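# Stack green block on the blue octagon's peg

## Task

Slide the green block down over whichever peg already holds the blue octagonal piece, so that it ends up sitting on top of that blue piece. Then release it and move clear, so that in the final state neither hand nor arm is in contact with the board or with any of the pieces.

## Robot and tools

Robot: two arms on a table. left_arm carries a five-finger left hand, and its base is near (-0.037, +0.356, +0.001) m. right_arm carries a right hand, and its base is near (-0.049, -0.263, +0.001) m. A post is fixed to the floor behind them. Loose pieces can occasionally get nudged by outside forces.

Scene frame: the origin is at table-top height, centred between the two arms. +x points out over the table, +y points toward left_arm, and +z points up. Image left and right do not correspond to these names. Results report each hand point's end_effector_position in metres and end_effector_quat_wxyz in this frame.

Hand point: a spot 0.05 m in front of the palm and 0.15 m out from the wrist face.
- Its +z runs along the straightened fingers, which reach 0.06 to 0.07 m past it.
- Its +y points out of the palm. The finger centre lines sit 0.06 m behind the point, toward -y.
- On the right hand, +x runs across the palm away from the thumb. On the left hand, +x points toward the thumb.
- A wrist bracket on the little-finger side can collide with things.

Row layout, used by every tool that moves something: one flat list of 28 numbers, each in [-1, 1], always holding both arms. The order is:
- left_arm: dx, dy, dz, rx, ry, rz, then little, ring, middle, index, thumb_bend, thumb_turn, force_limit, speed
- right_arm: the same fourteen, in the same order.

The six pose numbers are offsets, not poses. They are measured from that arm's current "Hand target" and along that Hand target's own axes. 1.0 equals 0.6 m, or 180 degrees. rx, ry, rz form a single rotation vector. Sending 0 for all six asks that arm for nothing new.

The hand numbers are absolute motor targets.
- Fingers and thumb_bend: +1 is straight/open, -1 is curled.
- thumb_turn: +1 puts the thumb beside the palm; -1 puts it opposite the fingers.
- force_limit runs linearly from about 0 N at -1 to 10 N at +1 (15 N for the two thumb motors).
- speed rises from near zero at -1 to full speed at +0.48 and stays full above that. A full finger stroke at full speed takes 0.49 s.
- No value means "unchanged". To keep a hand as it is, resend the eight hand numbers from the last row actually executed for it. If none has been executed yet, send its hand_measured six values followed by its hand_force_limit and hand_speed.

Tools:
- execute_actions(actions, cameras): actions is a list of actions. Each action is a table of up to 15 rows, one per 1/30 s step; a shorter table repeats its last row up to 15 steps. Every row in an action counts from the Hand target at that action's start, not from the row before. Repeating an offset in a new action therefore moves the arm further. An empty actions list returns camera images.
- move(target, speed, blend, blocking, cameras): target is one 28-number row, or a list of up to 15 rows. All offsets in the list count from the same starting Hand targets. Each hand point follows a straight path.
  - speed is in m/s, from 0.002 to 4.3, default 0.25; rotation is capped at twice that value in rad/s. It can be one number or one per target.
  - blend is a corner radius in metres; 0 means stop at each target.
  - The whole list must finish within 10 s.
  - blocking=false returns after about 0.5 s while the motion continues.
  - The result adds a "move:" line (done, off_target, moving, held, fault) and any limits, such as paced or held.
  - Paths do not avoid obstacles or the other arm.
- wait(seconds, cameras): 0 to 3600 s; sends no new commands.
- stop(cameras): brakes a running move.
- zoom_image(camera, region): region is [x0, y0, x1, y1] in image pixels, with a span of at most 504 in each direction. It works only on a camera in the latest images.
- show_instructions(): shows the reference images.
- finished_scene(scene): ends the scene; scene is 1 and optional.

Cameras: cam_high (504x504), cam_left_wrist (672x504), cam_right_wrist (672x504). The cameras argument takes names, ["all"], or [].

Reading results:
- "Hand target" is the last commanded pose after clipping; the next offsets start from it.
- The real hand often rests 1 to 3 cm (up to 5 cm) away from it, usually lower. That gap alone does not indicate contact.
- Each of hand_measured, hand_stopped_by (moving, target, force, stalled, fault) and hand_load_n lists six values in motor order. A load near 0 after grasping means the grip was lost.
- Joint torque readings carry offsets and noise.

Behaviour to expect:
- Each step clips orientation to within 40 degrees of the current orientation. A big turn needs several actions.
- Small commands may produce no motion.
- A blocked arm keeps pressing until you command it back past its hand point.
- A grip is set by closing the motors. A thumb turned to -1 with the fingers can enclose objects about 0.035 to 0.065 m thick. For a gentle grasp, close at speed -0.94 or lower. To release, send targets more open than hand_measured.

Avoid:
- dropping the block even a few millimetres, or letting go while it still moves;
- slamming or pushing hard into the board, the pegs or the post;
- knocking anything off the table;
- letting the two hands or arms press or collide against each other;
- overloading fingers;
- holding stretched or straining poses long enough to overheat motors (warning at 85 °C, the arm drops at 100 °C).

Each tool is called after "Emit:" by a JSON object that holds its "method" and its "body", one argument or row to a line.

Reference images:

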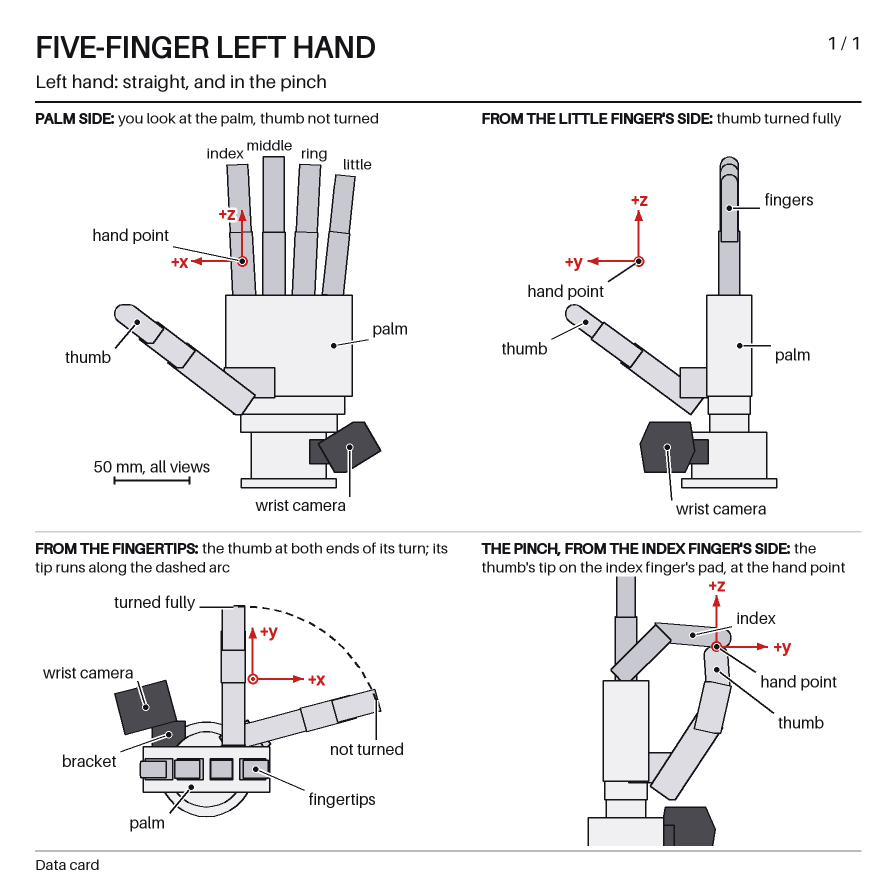

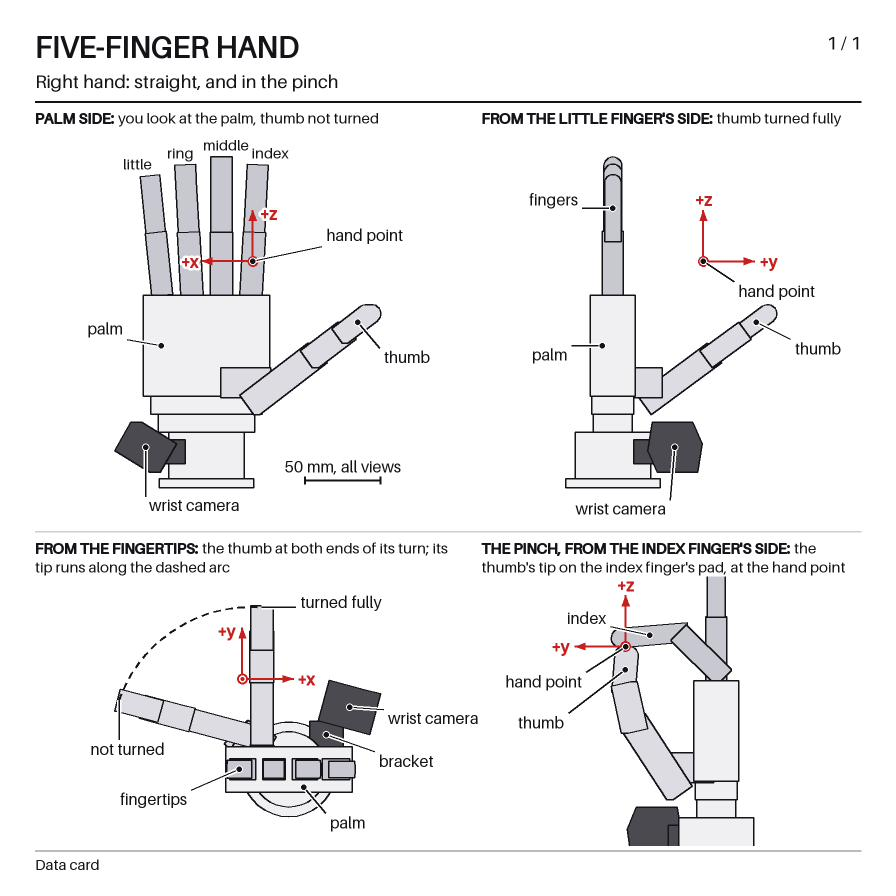

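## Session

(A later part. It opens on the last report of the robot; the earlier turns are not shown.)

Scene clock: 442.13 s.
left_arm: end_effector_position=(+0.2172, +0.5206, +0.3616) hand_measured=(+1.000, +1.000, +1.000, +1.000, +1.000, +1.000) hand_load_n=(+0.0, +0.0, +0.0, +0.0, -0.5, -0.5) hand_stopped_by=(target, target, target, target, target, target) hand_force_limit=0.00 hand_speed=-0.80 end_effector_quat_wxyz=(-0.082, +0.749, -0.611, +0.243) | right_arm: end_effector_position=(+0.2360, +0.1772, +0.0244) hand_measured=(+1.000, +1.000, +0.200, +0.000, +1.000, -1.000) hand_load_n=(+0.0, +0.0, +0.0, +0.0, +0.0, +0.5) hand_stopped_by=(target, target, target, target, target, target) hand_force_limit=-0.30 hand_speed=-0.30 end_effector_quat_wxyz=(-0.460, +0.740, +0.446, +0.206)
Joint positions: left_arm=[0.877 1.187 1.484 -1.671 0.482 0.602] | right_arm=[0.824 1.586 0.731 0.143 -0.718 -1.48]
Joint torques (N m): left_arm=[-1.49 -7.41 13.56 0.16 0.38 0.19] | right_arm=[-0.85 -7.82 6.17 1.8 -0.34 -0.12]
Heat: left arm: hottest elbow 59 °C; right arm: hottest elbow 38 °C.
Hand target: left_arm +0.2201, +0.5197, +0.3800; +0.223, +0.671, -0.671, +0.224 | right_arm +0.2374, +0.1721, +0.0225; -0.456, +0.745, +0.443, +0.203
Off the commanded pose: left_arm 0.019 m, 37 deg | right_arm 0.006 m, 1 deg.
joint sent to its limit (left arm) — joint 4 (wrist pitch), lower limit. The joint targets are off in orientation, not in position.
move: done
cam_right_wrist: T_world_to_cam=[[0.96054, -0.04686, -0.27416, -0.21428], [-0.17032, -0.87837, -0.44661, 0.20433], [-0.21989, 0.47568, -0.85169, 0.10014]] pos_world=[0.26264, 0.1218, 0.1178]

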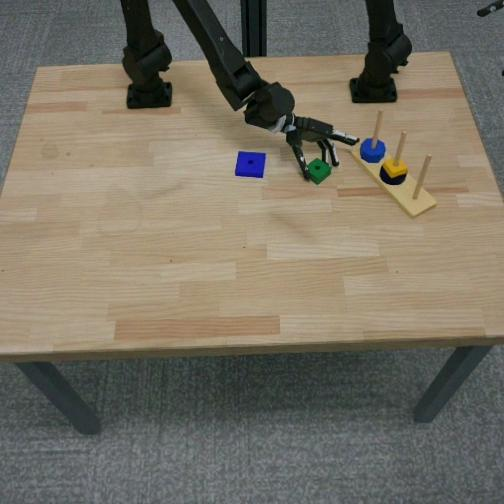

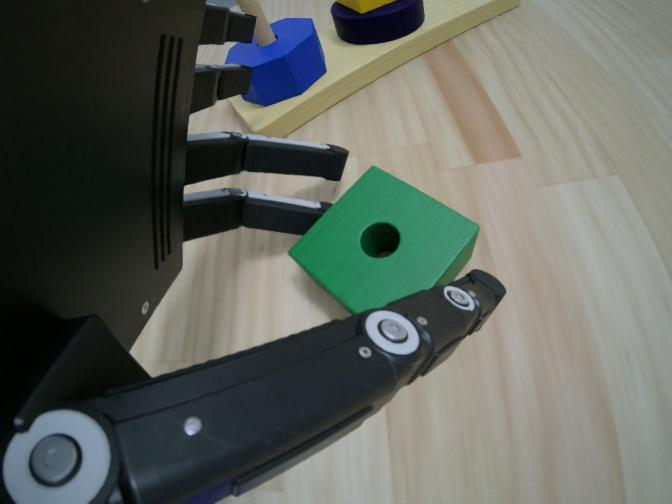

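Emit:
{"method": "move", "body": {
  "target": [0,0,0,0,0,0,1,1,1,1,1,1,0,-0.8, 0,0,0,0,0,0,1,1,0.2,-0.6,1,-1,-0.4,-0.9],
  "cameras": ["cam_high","cam_right_wrist"]
}}

Emit:
{"method": "zoom_image", "body": {
  "camera": "cam_high",
  "region": [290, 130, 350, 190]
}}

Scene clock: 453.60 s.
left_arm: end_effector_position=(+0.2172, +0.5206, +0.3616) hand_measured=(+1.000, +1.000, +1.000, +1.000, +1.000, +1.000) hand_load_n=(-0.5, +0.0, +0.0, +0.0, -0.5, +0.0) hand_stopped_by=(target, target, target, target, target, target) hand_force_limit=0.00 hand_speed=-0.80 end_effector_quat_wxyz=(-0.082, +0.749, -0.611, +0.243) | right_arm: end_effector_position=(+0.2354, +0.1765, +0.0236) hand_measured=(+1.000, +1.000, +0.200, -0.138, +1.000, -1.000) hand_load_n=(+0.0, +0.0, +0.0, +3.0, +0.0, +0.0) hand_stopped_by=(target, target, target, force, target, target) hand_force_limit=-0.40 hand_speed=-0.90 end_effector_quat_wxyz=(-0.459, +0.741, +0.445, +0.204)
Joint positions: left_arm=[0.877 1.187 1.484 -1.671 0.482 0.602] | right_arm=[0.824 1.586 0.731 0.138 -0.717 -1.48]
Joint torques (N m): left_arm=[-1.55 -7.88 13.6 0.09 0.4 0.17] | right_arm=[-0.85 -7.82 6.19 1.84 -0.36 -0.12]
Heat: left arm: hottest elbow 59 °C; right arm: hottest elbow 38 °C.
Hand target: left_arm +0.2201, +0.5197, +0.3800; +0.223, +0.671, -0.671, +0.224 | right_arm +0.2374, +0.1721, +0.0225; -0.456, +0.745, +0.443, +0.203
Off the commanded pose: left_arm 0.019 m, 37 deg | right_arm 0.005 m, 1 deg.
joint sent to its limit (left arm) — joint 4 (wrist pitch), lower limit. The joint targets are off in orientation, not in position.
move: done
cam_right_wrist: T_world_to_cam=[[0.95974, -0.04811, -0.27673, -0.21353], [-0.17186, -0.87986, -0.44307, 0.20378], [-0.22217, 0.47279, -0.85271, 0.10074]] pos_world=[0.26234, 0.1214, 0.1171]

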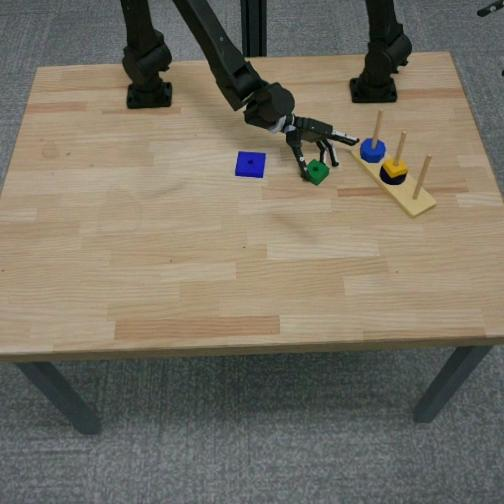

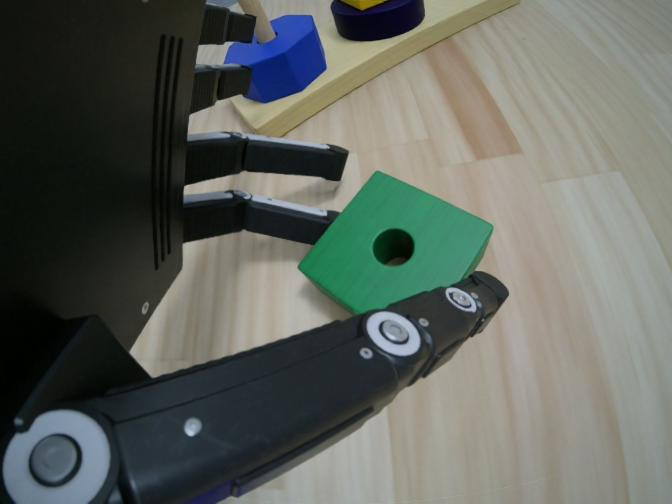

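Scaled by 8.400 from the camera's image (finer frame: 720x720).

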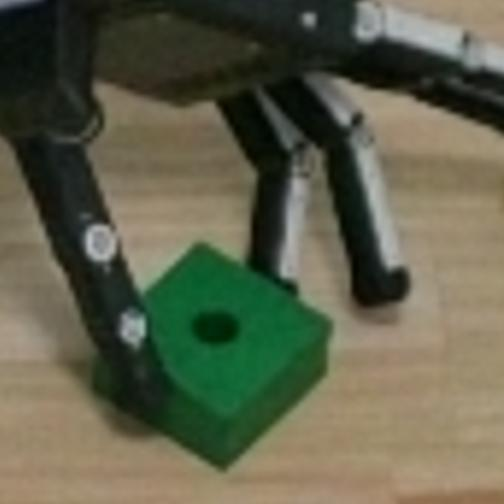

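Emit:
{"method": "move", "body": {
  "target": [0,0,0,0,0,0,1,1,1,1,1,1,0,-0.8, 0.0589,-0.0417,-0.0417,0,0,0,1,1,0.2,-0.6,1,-1,-0.4,-0.9],
  "speed": 0.05,
  "cameras": ["all"]
}}

Emit:
{"method": "zoom_image", "body": {
  "camera": "cam_high",
  "region": [290, 110, 360, 180]
}}

Emit:
{"method": "zoom_image", "body": {
  "camera": "cam_right_wrist",
  "region": [260, 150, 520, 350]
}}

Scene clock: 460.67 s.
left_arm: end_effector_position=(+0.2172, +0.5206, +0.3616) hand_measured=(+1.000, +1.000, +1.000, +1.000, +1.000, +1.000) hand_load_n=(+0.0, +0.0, +0.0, +0.0, +0.0, -0.5) hand_stopped_by=(target, target, target, target, target, target) hand_force_limit=0.00 hand_speed=-0.80 end_effector_quat_wxyz=(-0.082, +0.749, -0.611, +0.243) | right_arm: end_effector_position=(+0.2200, +0.1592, +0.0447) hand_measured=(+1.000, +1.000, +0.200, -0.138, +1.000, -1.000) hand_load_n=(+0.0, +0.0, +0.0, +3.0, +0.0, +0.0) hand_stopped_by=(target, target, target, force, target, target) hand_force_limit=-0.40 hand_speed=-0.90 end_effector_quat_wxyz=(-0.450, +0.756, +0.440, +0.178)
Joint positions: left_arm=[0.877 1.187 1.484 -1.671 0.482 0.602] | right_arm=[0.824 1.487 0.731 -0.025 -0.716 -1.48]
Joint torques (N m): left_arm=[-1.49 -7.94 13.53 0.1 0.38 0.14] | right_arm=[-0.79 -8.53 10.47 1.92 -0.39 -0.11]
Heat: left arm: hottest elbow 59 °C; right arm: hottest elbow 38 °C.
Hand target: left_arm +0.2201, +0.5197, +0.3800; +0.223, +0.671, -0.671, +0.224 | right_arm +0.2374, +0.1721, +0.0725; -0.456, +0.745, +0.443, +0.203
Off the commanded pose: left_arm 0.019 m, 37 deg | right_arm 0.035 m, 3 deg.
joint sent to its limit (left arm) — joint 4 (wrist pitch), lower limit. The joint targets are off in orientation, not in position.
move: off_target (right_arm)
cam_left_wrist: T_world_to_cam=[[0.87934, -0.06823, 0.47129, -0.32333], [-0.34528, -0.77292, 0.53233, 0.28923], [0.32795, -0.63082, -0.70322, 0.63053]] pos_world=[0.1774, 0.59925, 0.44182]
cam_right_wrist: T_world_to_cam=[[0.94729, -0.06258, -0.31422, -0.18696], [-0.18981, -0.89972, -0.39304, 0.20012], [-0.25811, 0.43196, -0.86417, 0.13841]] pos_world=[0.25081, 0.10856, 0.13952]

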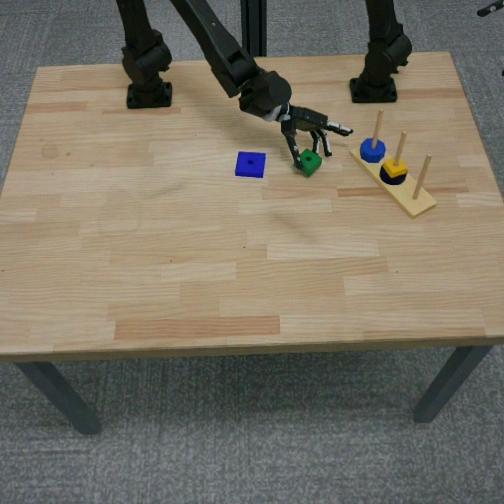

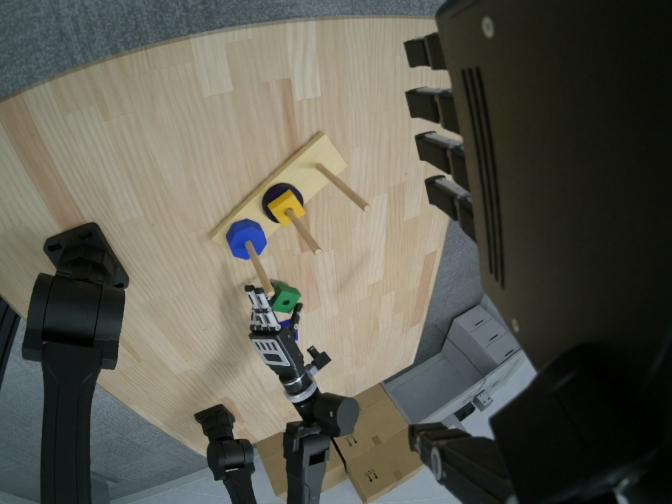

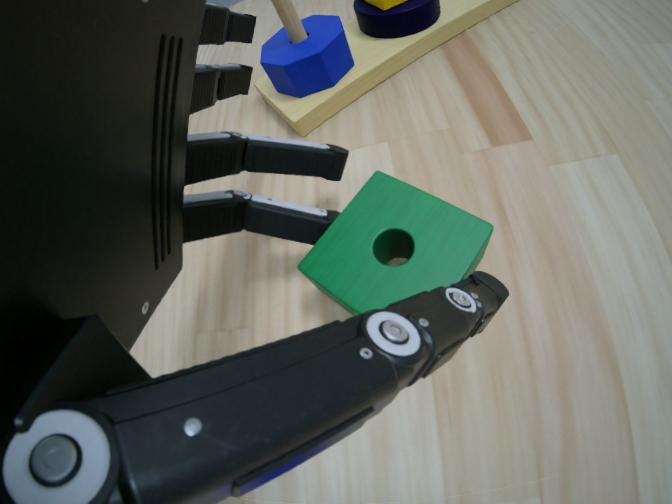

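Scaled by 7.200 from the camera's image (finer frame: 720x720).

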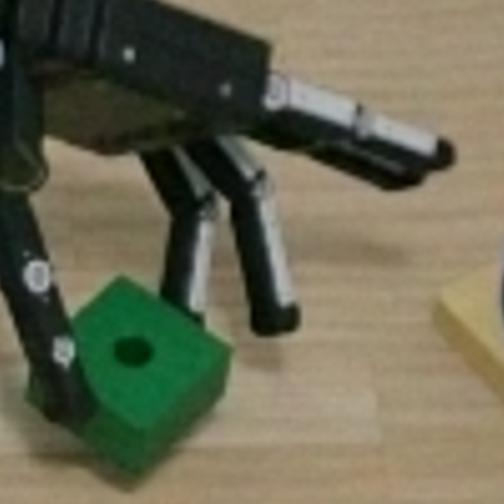

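Scaled by 1.938 from the camera's image (finer frame: 960x720).

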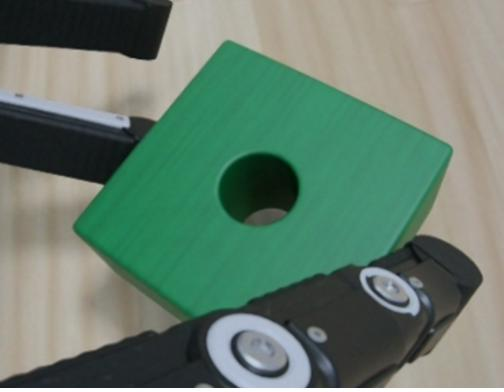

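Emit:
{"method": "move", "body": {
  "target": [0,0,0,0,0,0,1,1,1,1,1,1,0,-0.8, 0.2352,-0.162,-0.1305,0,0,0,1,1,0.2,-0.6,1,-1,-0.4,-0.9],
  "speed": 0.1,
  "cameras": ["all"]
}}

Scene clock: 507.67 s.
left_arm: end_effector_position=(+0.2172, +0.5206, +0.3616) hand_measured=(+1.000, +1.000, +1.000, +1.000, +1.000, +1.000) hand_load_n=(+0.0, +0.0, +0.0, +0.0, +0.0, +0.0) hand_stopped_by=(target, target, target, target, target, target) hand_force_limit=0.00 hand_speed=-0.80 end_effector_quat_wxyz=(-0.082, +0.749, -0.611, +0.243) | right_arm: end_effector_position=(+0.2317, +0.1731, +0.2175) hand_measured=(+1.000, +1.000, +0.200, -0.138, +1.000, -1.000) hand_load_n=(+0.0, +0.0, +0.0, +3.0, +0.0, +0.0) hand_stopped_by=(target, target, target, force, target, target) hand_force_limit=-0.40 hand_speed=-0.90 end_effector_quat_wxyz=(-0.445, +0.763, +0.434, +0.176)
Joint positions: left_arm=[0.877 1.187 1.484 -1.671 0.482 0.602] | right_arm=[0.832 1.292 1.061 -0.552 -0.696 -1.461]
Joint torques (N m): left_arm=[-1.61 -7.94 13.57 0.23 0.38 0.17] | right_arm=[1.08 -7.53 14.69 1.87 -0.37 -0.05]
Heat: left arm: hottest elbow 60 °C; right arm: hottest elbow 44 °C.
Hand target: left_arm +0.2201, +0.5197, +0.3800; +0.223, +0.671, -0.671, +0.224 | right_arm +0.2373, +0.1904, +0.2600; -0.456, +0.745, +0.443, +0.203
Off the commanded pose: left_arm 0.019 m, 37 deg | right_arm 0.046 m, 4 deg.
joint sent to its limit (left arm) — joint 4 (wrist pitch), lower limit. The joint targets are off in orientation, not in position.
move: off_target (right_arm)
cam_left_wrist: T_world_to_cam=[[0.87934, -0.06823, 0.47129, -0.32333], [-0.34528, -0.77292, 0.53233, 0.28923], [0.32795, -0.63082, -0.70322, 0.63053]] pos_world=[0.1774, 0.59925, 0.44182]
cam_right_wrist: T_world_to_cam=[[0.94418, -0.08286, -0.31883, -0.13767], [-0.20752, -0.90127, -0.38032, 0.28436], [-0.25584, 0.42526, -0.86816, 0.28619]] pos_world=[0.26221, 0.12317, 0.31272]

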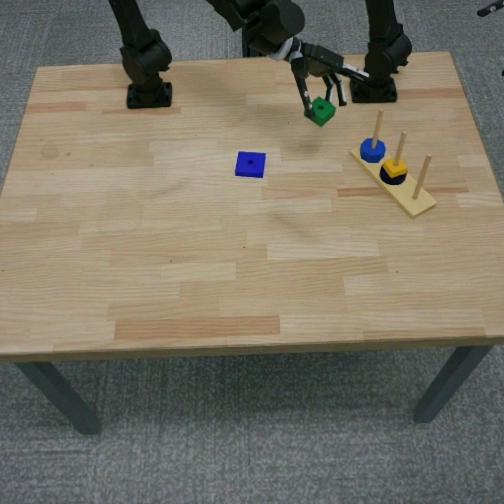

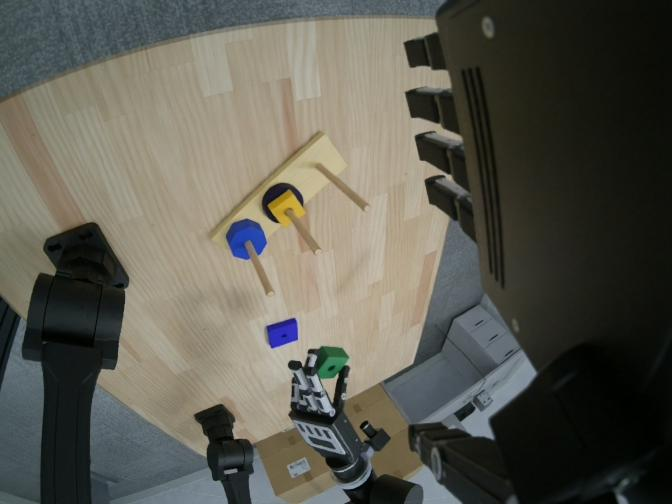

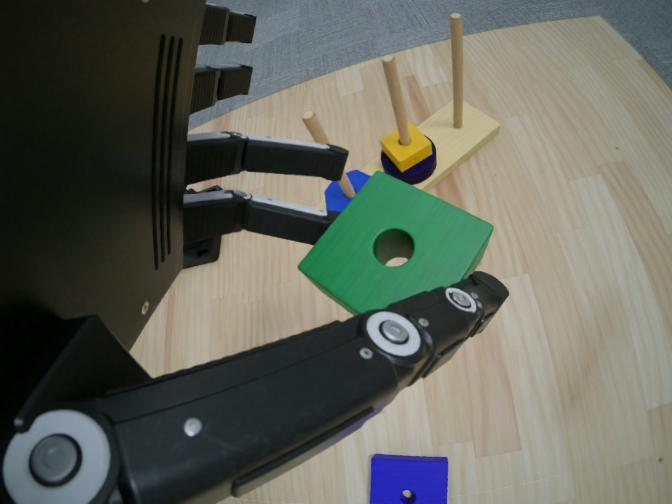

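Emit:
{"method": "move", "body": {
  "target": [0,0,0,0,0,0,1,1,1,1,1,1,0,-0.8, 0.0082,-0.0758,0.104,0,0,0,1,1,0.2,-0.6,1,-1,-0.4,-0.9],
  "speed": 0.1,
  "cameras": ["all"]
}}

Scene clock: 518.77 s.
left_arm: end_effector_position=(+0.2172, +0.5206, +0.3616) hand_measured=(+1.000, +1.000, +1.000, +1.000, +1.000, +1.000) hand_load_n=(+0.0, +0.0, +0.0, -0.5, -0.5, +0.0) hand_stopped_by=(target, target, target, target, target, target) hand_force_limit=0.00 hand_speed=-0.80 end_effector_quat_wxyz=(-0.082, +0.749, -0.611, +0.243) | right_arm: end_effector_position=(+0.1858, +0.2279, +0.2154) hand_measured=(+1.000, +1.000, +0.200, -0.138, +1.000, -1.000) hand_load_n=(+0.0, +0.0, +0.0, +3.0, +0.0, +0.0) hand_stopped_by=(target, target, target, force, target, target) hand_force_limit=-0.40 hand_speed=-0.90 end_effector_quat_wxyz=(-0.437, +0.767, +0.438, +0.172)
Joint positions: left_arm=[0.877 1.187 1.484 -1.671 0.482 0.602] | right_arm=[1.004 1.336 1.095 -0.481 -0.564 -1.334]
Joint torques (N m): left_arm=[-1.61 -7.77 13.55 0.17 0.37 0.16] | right_arm=[0.79 -6.71 14.87 3.41 -0.3 -0.01]
Heat: left arm: hottest elbow 60 °C; right arm: hottest elbow 48 °C.
Hand target: left_arm +0.2201, +0.5197, +0.3800; +0.223, +0.671, -0.671, +0.224 | right_arm +0.1954, +0.2550, +0.2548; -0.456, +0.745, +0.443, +0.203
Off the commanded pose: left_arm 0.019 m, 37 deg | right_arm 0.049 m, 5 deg.
joint sent to its limit (left arm) — joint 4 (wrist pitch), lower limit. The joint targets are off in orientation, not in position.
move: off_target (right_arm)
cam_left_wrist: T_world_to_cam=[[0.87934, -0.06823, 0.47129, -0.32333], [-0.34528, -0.77292, 0.53233, 0.28923], [0.32795, -0.63082, -0.70322, 0.63053]] pos_world=[0.1774, 0.59925, 0.44182]
cam_right_wrist: T_world_to_cam=[[0.94547, -0.08489, -0.31445, -0.09111], [-0.20201, -0.91016, -0.36166, 0.32046], [-0.2555, 0.40546, -0.87768, 0.25574]] pos_world=[0.21621, 0.18025, 0.31171]

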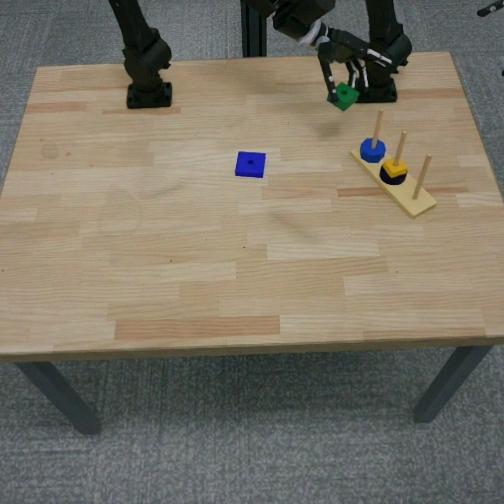

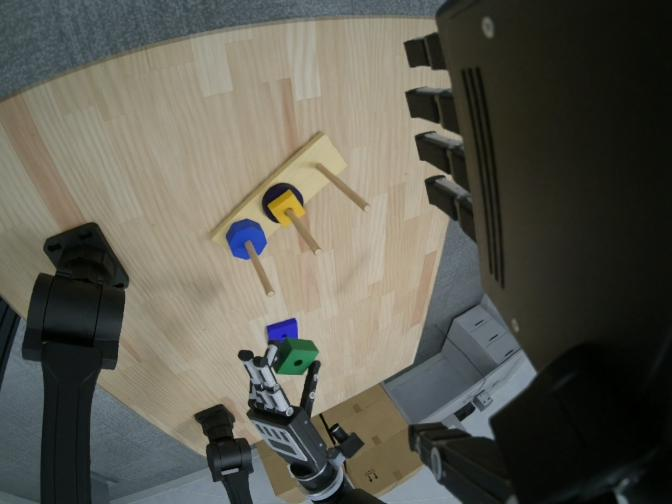

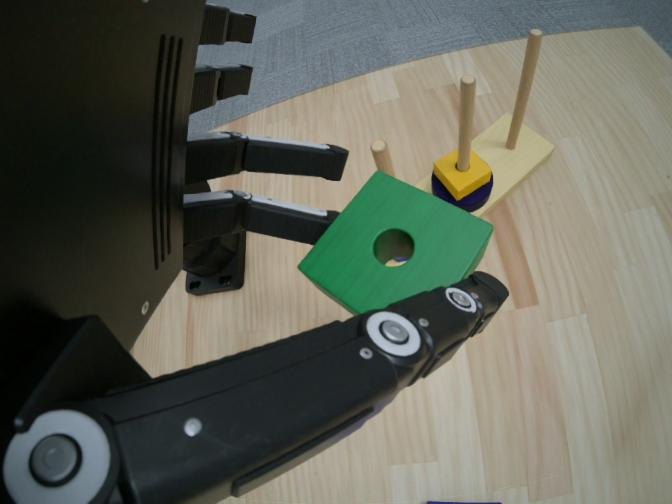

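Emit:
{"method": "zoom_image", "body": {
  "camera": "cam_right_wrist",
  "region": [340, 110, 500, 230]
}}

Scaled by 3.150 from the camera's image (finer frame: 960x720).

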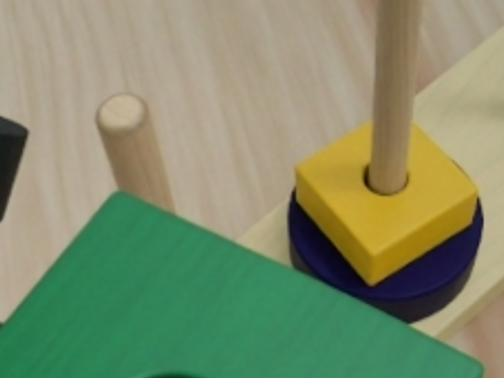

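Emit:
{"method": "move", "body": {
  "target": [0,0,0,0,0,0,1,1,1,1,1,1,0,-0.8, 0.0822,-0.0344,0.1334,0.0098,0.0226,-0.0171,1,1,0.2,-0.6,1,-1,-0.4,-0.9],
  "speed": 0.08,
  "cameras": ["all"]
}}

Emit:
{"method": "zoom_image", "body": {
  "camera": "cam_high",
  "region": [320, 50, 440, 170]
}}

Emit:
{"method": "zoom_image", "body": {
  "camera": "cam_left_wrist",
  "region": [200, 200, 400, 380]
}}

Scene clock: 550.63 s.
left_arm: end_effector_position=(+0.2172, +0.5206, +0.3616) hand_measured=(+1.000, +1.000, +1.000, +1.000, +1.000, +1.000) hand_load_n=(+0.0, -0.5, +0.0, +0.0, +0.0, +0.0) hand_stopped_by=(target, target, target, target, target, target) hand_force_limit=0.00 hand_speed=-0.80 end_effector_quat_wxyz=(-0.082, +0.749, -0.611, +0.243) | right_arm: end_effector_position=(+0.1901, +0.3224, +0.2190) hand_measured=(+1.000, +1.000, +0.200, -0.138, +1.000, -1.000) hand_load_n=(+0.0, +0.0, +0.0, +3.0, +0.0, +0.0) hand_stopped_by=(target, target, target, force, target, target) hand_force_limit=-0.40 hand_speed=-0.90 end_effector_quat_wxyz=(-0.456, +0.742, +0.447, +0.205)
Joint positions: left_arm=[0.877 1.187 1.484 -1.671 0.482 0.602] | right_arm=[1.094 1.516 1.242 -0.332 -0.498 -1.284]
Joint torques (N m): left_arm=[-1.67 -7.94 13.63 0.12 0.37 0.16] | right_arm=[0.97 -9 15.02 3.63 -0.23 -0.04]
Heat: left arm: hottest elbow 60 °C; right arm: hottest elbow 55 °C.
Hand target: left_arm +0.2201, +0.5197, +0.3800; +0.223, +0.671, -0.671, +0.224 | right_arm +0.1957, +0.3511, +0.2600; -0.478, +0.718, +0.449, +0.234
Off the commanded pose: left_arm 0.019 m, 37 deg | right_arm 0.050 m, 5 deg.
joint sent to its limit (left arm) — joint 4 (wrist pitch), lower limit. The joint targets are off in orientation, not in position.
move: off_target (right_arm)
cam_left_wrist: T_world_to_cam=[[0.87934, -0.06823, 0.47129, -0.32333], [-0.34528, -0.77292, 0.53233, 0.28923], [0.32795, -0.63082, -0.70322, 0.63053]] pos_world=[0.1774, 0.59925, 0.44182]
cam_right_wrist: T_world_to_cam=[[0.96118, -0.05111, -0.27116, -0.10945], [-0.17098, -0.88161, -0.43991, 0.41059], [-0.21657, 0.4692, -0.85613, 0.18905]] pos_world=[0.21635, 0.26769, 0.31279]

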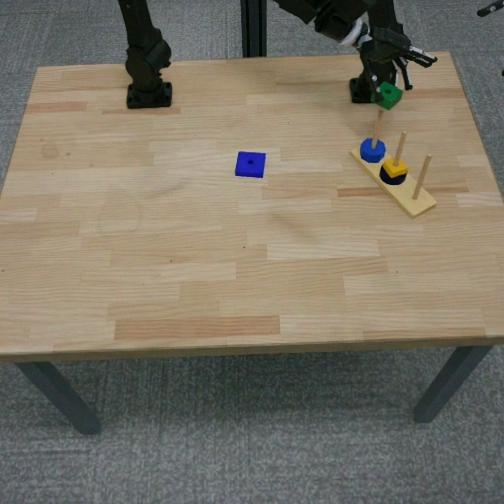

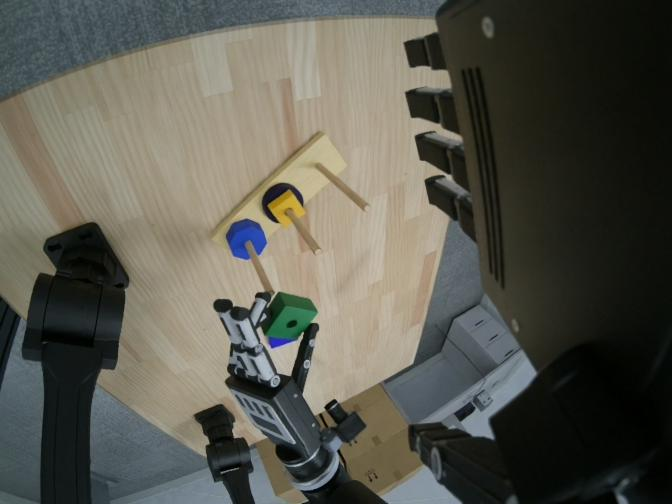

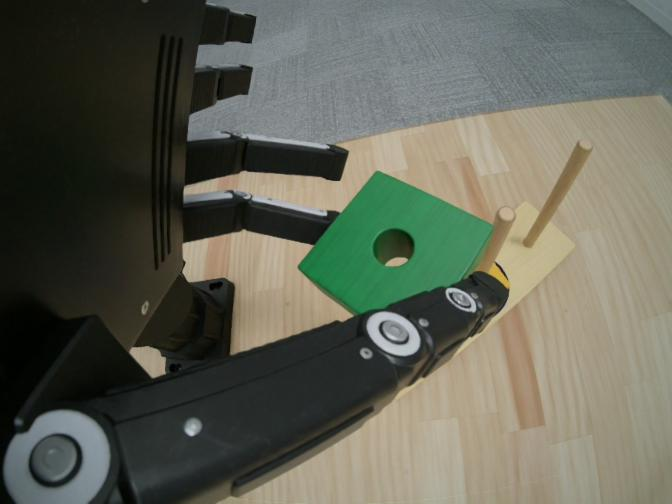

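Scaled by 4.200 from the camera's image (finer frame: 720x720).

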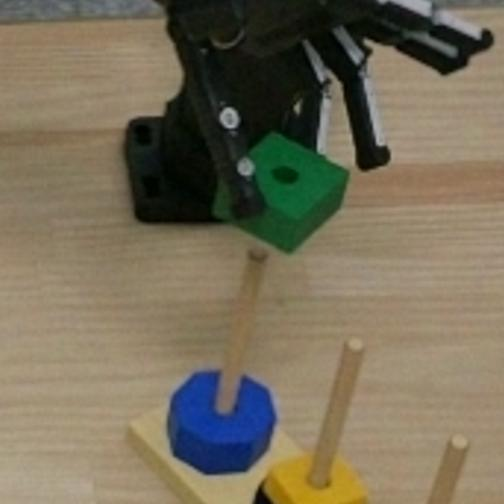

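Scaled by 2.520 from the camera's image (finer frame: 960x720).

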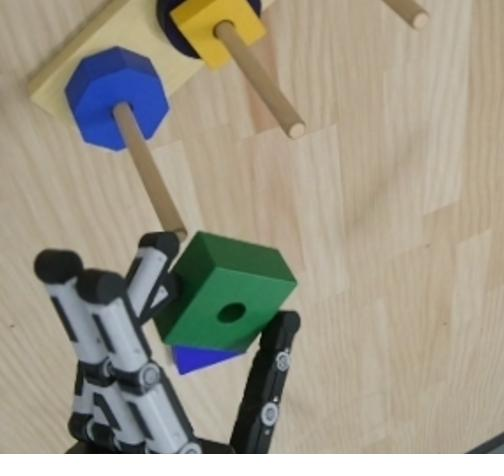

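Emit:
{"method": "move", "body": {
  "target": [0,0,0,0,0,0,1,1,1,1,1,1,0,-0.8, -0.0902,0.0238,-0.0125,-0.0098,-0.0226,0.0171,1,1,0.2,-0.6,1,-1,-0.4,-0.9],
  "speed": 0.05,
  "cameras": ["all"]
}}

Emit:
{"method": "zoom_image", "body": {
  "camera": "cam_high",
  "region": [340, 60, 420, 160]
}}

Emit:
{"method": "zoom_image", "body": {
  "camera": "cam_left_wrist",
  "region": [200, 220, 340, 360]
}}

Scene clock: 615.27 s.
left_arm: end_effector_position=(+0.2172, +0.5206, +0.3616) hand_measured=(+1.000, +1.000, +1.000, +1.000, +1.000, +1.000) hand_load_n=(+0.0, +0.0, -0.5, -0.5, +0.0, +0.0) hand_stopped_by=(target, target, target, target, target, target) hand_force_limit=0.00 hand_speed=-0.80 end_effector_quat_wxyz=(-0.082, +0.749, -0.611, +0.243) | right_arm: end_effector_position=(+0.1886, +0.3168, +0.2082) hand_measured=(+1.000, +1.000, +0.200, -0.138, +1.000, -1.000) hand_load_n=(+0.0, +0.0, +0.0, +3.0, +0.0, +0.0) hand_stopped_by=(target, target, target, force, target, target) hand_force_limit=-0.40 hand_speed=-0.90 end_effector_quat_wxyz=(-0.450, +0.751, +0.441, +0.199)
Joint positions: left_arm=[0.877 1.187 1.484 -1.671 0.482 0.602] | right_arm=[1.094 1.516 1.224 -0.332 -0.489 -1.273]
Joint torques (N m): left_arm=[-1.61 -7.71 13.6 0.17 0.41 0.14] | right_arm=[0.85 -10.34 8.84 3.04 -0.24 -0.04]
Heat: left arm: hottest elbow 61 °C; right arm: hottest elbow 57 °C.
Hand target: left_arm +0.2201, +0.5197, +0.3800; +0.223, +0.671, -0.671, +0.224 | right_arm +0.1825, +0.3196, +0.2150; -0.456, +0.745, +0.443, +0.203
Off the commanded pose: left_arm 0.019 m, 37 deg | right_arm 0.010 m, 1 deg.
joint sent to its limit (left arm) — joint 4 (wrist pitch), lower limit. The joint targets are off in orientation, not in position.
move: done
cam_left_wrist: T_world_to_cam=[[0.87934, -0.06823, 0.47129, -0.32333], [-0.34528, -0.77292, 0.53233, 0.28923], [0.32795, -0.63082, -0.70322, 0.63053]] pos_world=[0.1774, 0.59925, 0.44182]
cam_right_wrist: T_world_to_cam=[[0.95674, -0.06844, -0.28279, -0.10245], [-0.18769, -0.88784, -0.42013, 0.40176], [-0.22231, 0.45503, -0.86228, 0.189]] pos_world=[0.21544, 0.26369, 0.3028]

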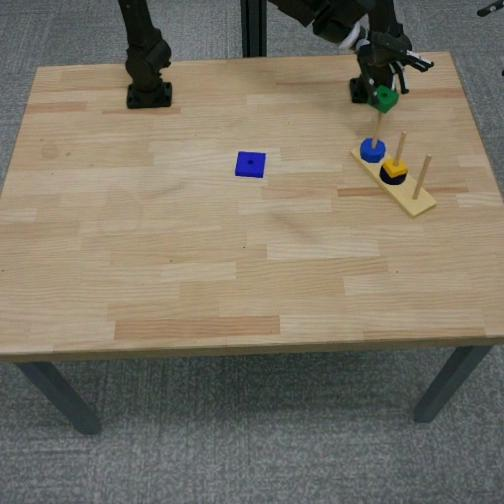

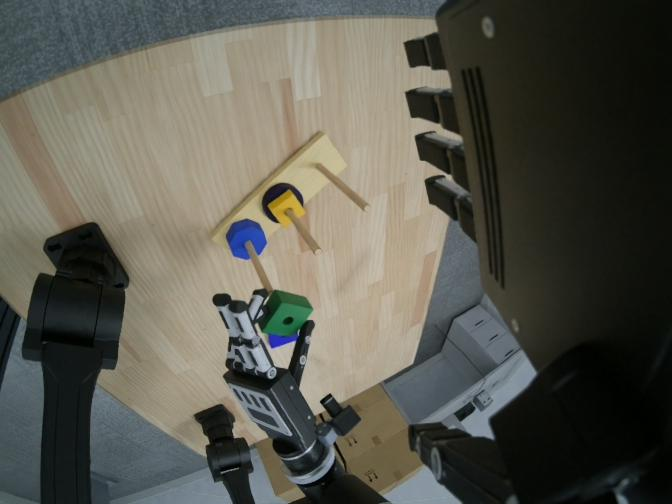

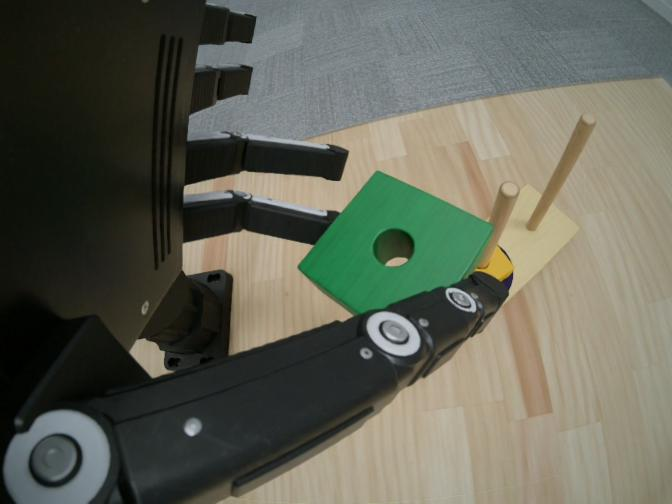

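Scaled by 5.040 from the camera's image (finer frame: 720x720).

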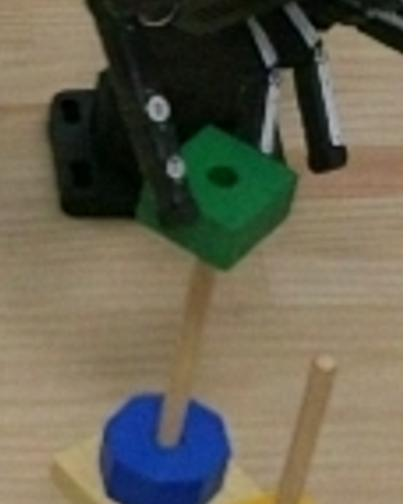

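Scaled by 3.600 from the camera's image (finer frame: 960x720).

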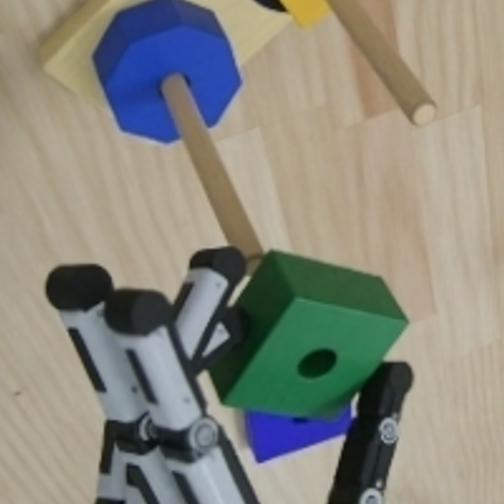

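Emit:
{"method": "move", "body": {
  "target": [0,0,0,0,0,0,1,1,1,1,1,1,0,-0.8, -0.0295,0.0165,0.0187,0,0,0,1,1,0.2,-0.6,1,-1,-0.4,-0.9],
  "speed": 0.03,
  "cameras": ["all"]
}}

Emit:
{"method": "zoom_image", "body": {
  "camera": "cam_high",
  "region": [340, 60, 420, 160]
}}

Emit:
{"method": "zoom_image", "body": {
  "camera": "cam_left_wrist",
  "region": [200, 220, 340, 360]
}}

Scene clock: 652.90 s.
left_arm: end_effector_position=(+0.2172, +0.5206, +0.3616) hand_measured=(+1.000, +1.000, +1.000, +1.000, +1.000, +1.000) hand_load_n=(+0.0, +0.0, +0.0, +0.0, +0.0, +0.0) hand_stopped_by=(target, target, target, target, target, target) hand_force_limit=0.00 hand_speed=-0.80 end_effector_quat_wxyz=(-0.082, +0.749, -0.611, +0.243) | right_arm: end_effector_position=(+0.1867, +0.3127, +0.1925) hand_measured=(+1.000, +1.000, +0.200, -0.138, +1.000, -1.000) hand_load_n=(+0.0, -0.5, +0.0, +3.0, +0.5, +0.0) hand_stopped_by=(target, target, target, force, target, target) hand_force_limit=-0.40 hand_speed=-0.90 end_effector_quat_wxyz=(-0.451, +0.750, +0.440, +0.201)
Joint positions: left_arm=[0.877 1.187 1.484 -1.671 0.482 0.602] | right_arm=[1.095 1.516 1.178 -0.282 -0.487 -1.27]
Joint torques (N m): left_arm=[-1.67 -7.82 13.52 0.13 0.41 0.19] | right_arm=[1.08 -9.05 8.61 3.6 -0.23 -0.04]
Heat: left arm: hottest elbow 62 °C; right arm: hottest elbow 51 °C.
Hand target: left_arm +0.2201, +0.5197, +0.3800; +0.223, +0.671, -0.671, +0.224 | right_arm +0.1803, +0.3189, +0.1919; -0.456, +0.745, +0.443, +0.203
Off the commanded pose: left_arm 0.019 m, 37 deg | right_arm 0.009 m, 1 deg.
joint sent to its limit (left arm) — joint 4 (wrist pitch), lower limit. The joint targets are off in orientation, not in position.
move: done
cam_left_wrist: T_world_to_cam=[[0.87934, -0.06823, 0.47129, -0.32333], [-0.34528, -0.77292, 0.53233, 0.28923], [0.32795, -0.63082, -0.70322, 0.63053]] pos_world=[0.1774, 0.59925, 0.44182]
cam_right_wrist: T_world_to_cam=[[0.95691, -0.0701, -0.28181, -0.10513], [-0.18956, -0.88596, -0.42325, 0.3915], [-0.22, 0.45843, -0.86107, 0.17515]] pos_world=[0.21334, 0.25919, 0.2869]

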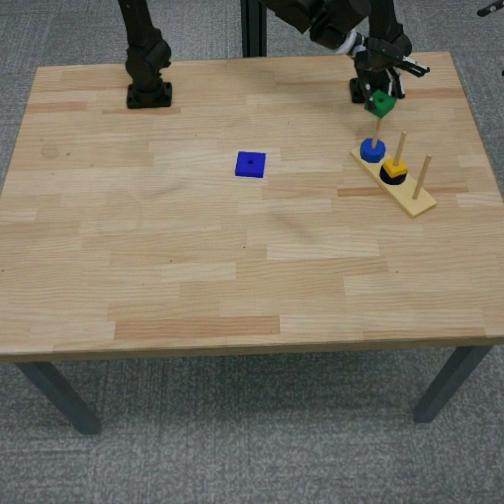

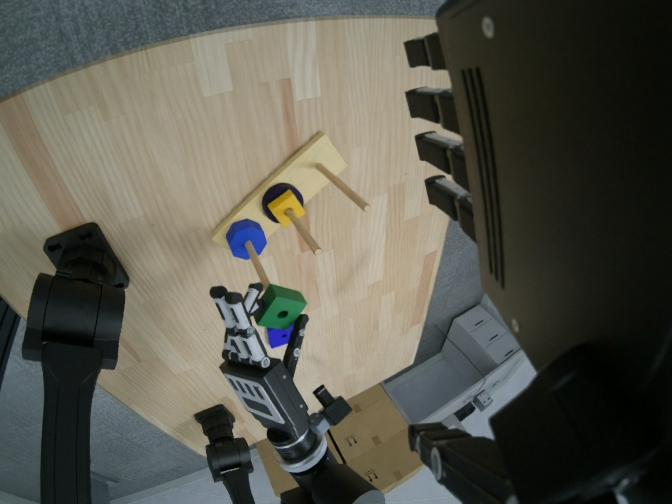

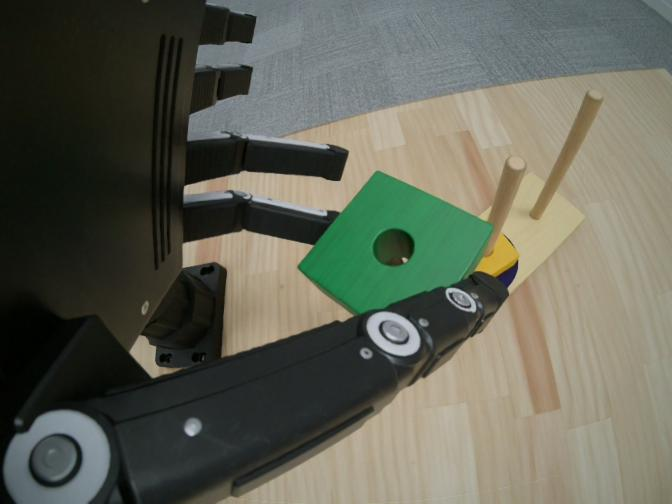

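Scaled by 5.040 from the camera's image (finer frame: 720x720).

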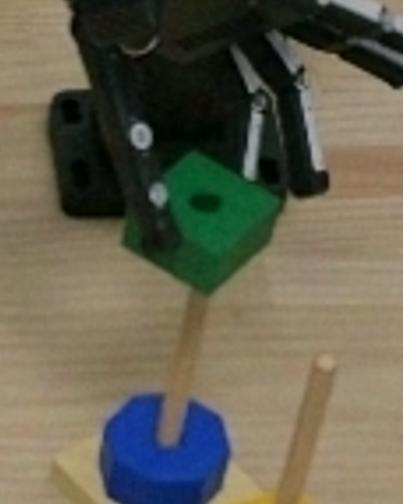

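Scaled by 3.600 from the camera's image (finer frame: 960x720).

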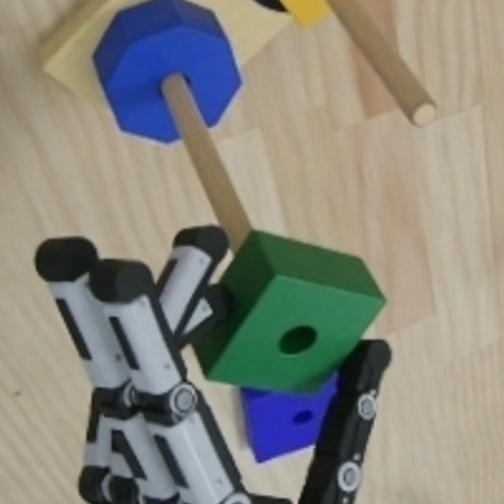

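Emit:
{"method": "move", "body": {
  "target": [0,0,0,0,0,0,1,1,1,1,1,1,0,-0.8, 0.0037,-0.0128,0.0115,0,0,0,1,1,0.2,-0.6,1,-1,-0.4,-0.9],
  "speed": 0.03,
  "cameras": ["all"]
}}

Emit:
{"method": "zoom_image", "body": {
  "camera": "cam_high",
  "region": [340, 60, 420, 160]
}}

Emit:
{"method": "zoom_image", "body": {
  "camera": "cam_left_wrist",
  "region": [200, 220, 340, 360]
}}

Scene clock: 675.77 s.
left_arm: end_effector_position=(+0.2172, +0.5206, +0.3616) hand_measured=(+1.000, +1.000, +1.000, +1.000, +1.000, +1.000) hand_load_n=(+0.0, +0.0, +0.0, +0.0, +0.0, +0.0) hand_stopped_by=(target, target, target, target, target, target) hand_force_limit=0.00 hand_speed=-0.80 end_effector_quat_wxyz=(-0.082, +0.749, -0.611, +0.243) | right_arm: end_effector_position=(+0.1775, +0.3168, +0.1867) hand_measured=(+1.000, +1.000, +0.200, -0.138, +1.000, -1.000) hand_load_n=(+0.0, +0.0, +0.0, +3.0, +0.0, +0.0) hand_stopped_by=(target, target, target, force, target, target) hand_force_limit=-0.40 hand_speed=-0.90 end_effector_quat_wxyz=(-0.448, +0.753, +0.441, +0.195)
Joint positions: left_arm=[0.877 1.187 1.484 -1.671 0.482 0.602] | right_arm=[1.115 1.524 1.178 -0.282 -0.472 -1.259]
Joint torques (N m): left_arm=[-1.55 -7.53 13.61 0.25 0.41 0.16] | right_arm=[0.91 -8.94 9.89 3.59 -0.22 -0.08]
Heat: left arm: hottest elbow 62 °C; right arm: hottest elbow 49 °C.
Hand target: left_arm +0.2201, +0.5197, +0.3800; +0.223, +0.671, -0.671, +0.224 | right_arm +0.1743, +0.3274, +0.1937; -0.456, +0.745, +0.443, +0.203
Off the commanded pose: left_arm 0.019 m, 37 deg | right_arm 0.013 m, 2 deg.
joint sent to its limit (left arm) — joint 4 (wrist pitch), lower limit. The joint targets are off in orientation, not in position.
move: off_target (right_arm)
cam_left_wrist: T_world_to_cam=[[0.87934, -0.06823, 0.47129, -0.32333], [-0.34528, -0.77292, 0.53233, 0.28923], [0.32795, -0.63082, -0.70322, 0.63053]] pos_world=[0.1774, 0.59925, 0.44182]
cam_right_wrist: T_world_to_cam=[[0.95561, -0.07168, -0.28577, -0.09619], [-0.18983, -0.89156, -0.41119, 0.3905], [-0.22531, 0.44719, -0.8656, 0.17169]] pos_world=[0.20474, 0.26448, 0.2817]

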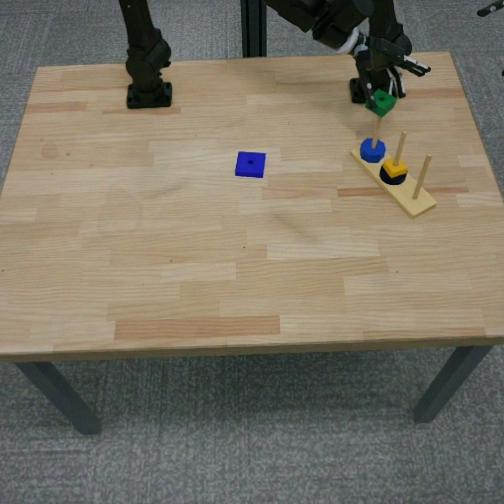

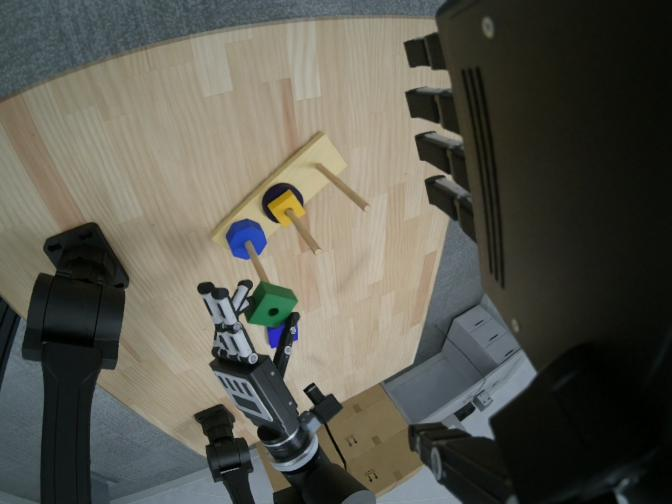

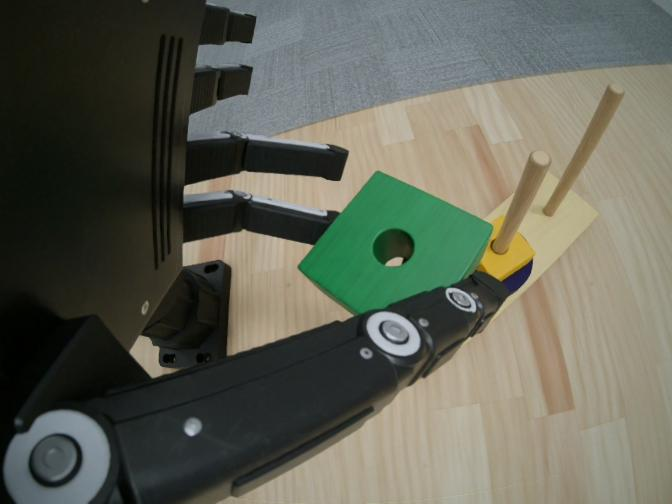

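Scaled by 5.040 from the camera's image (finer frame: 720x720).

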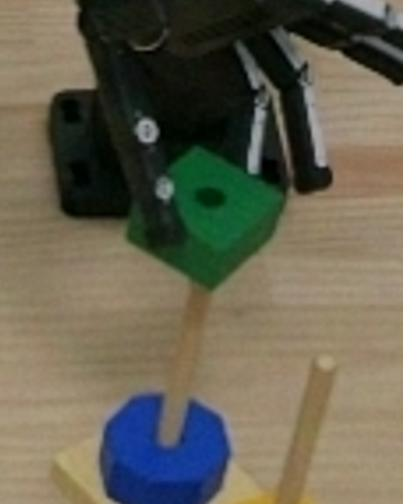

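Scaled by 3.600 from the camera's image (finer frame: 960x720).

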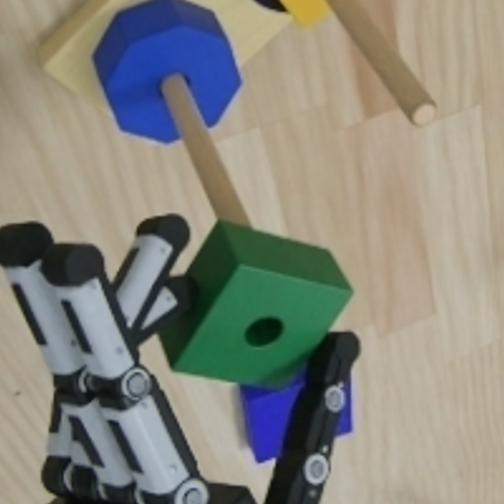

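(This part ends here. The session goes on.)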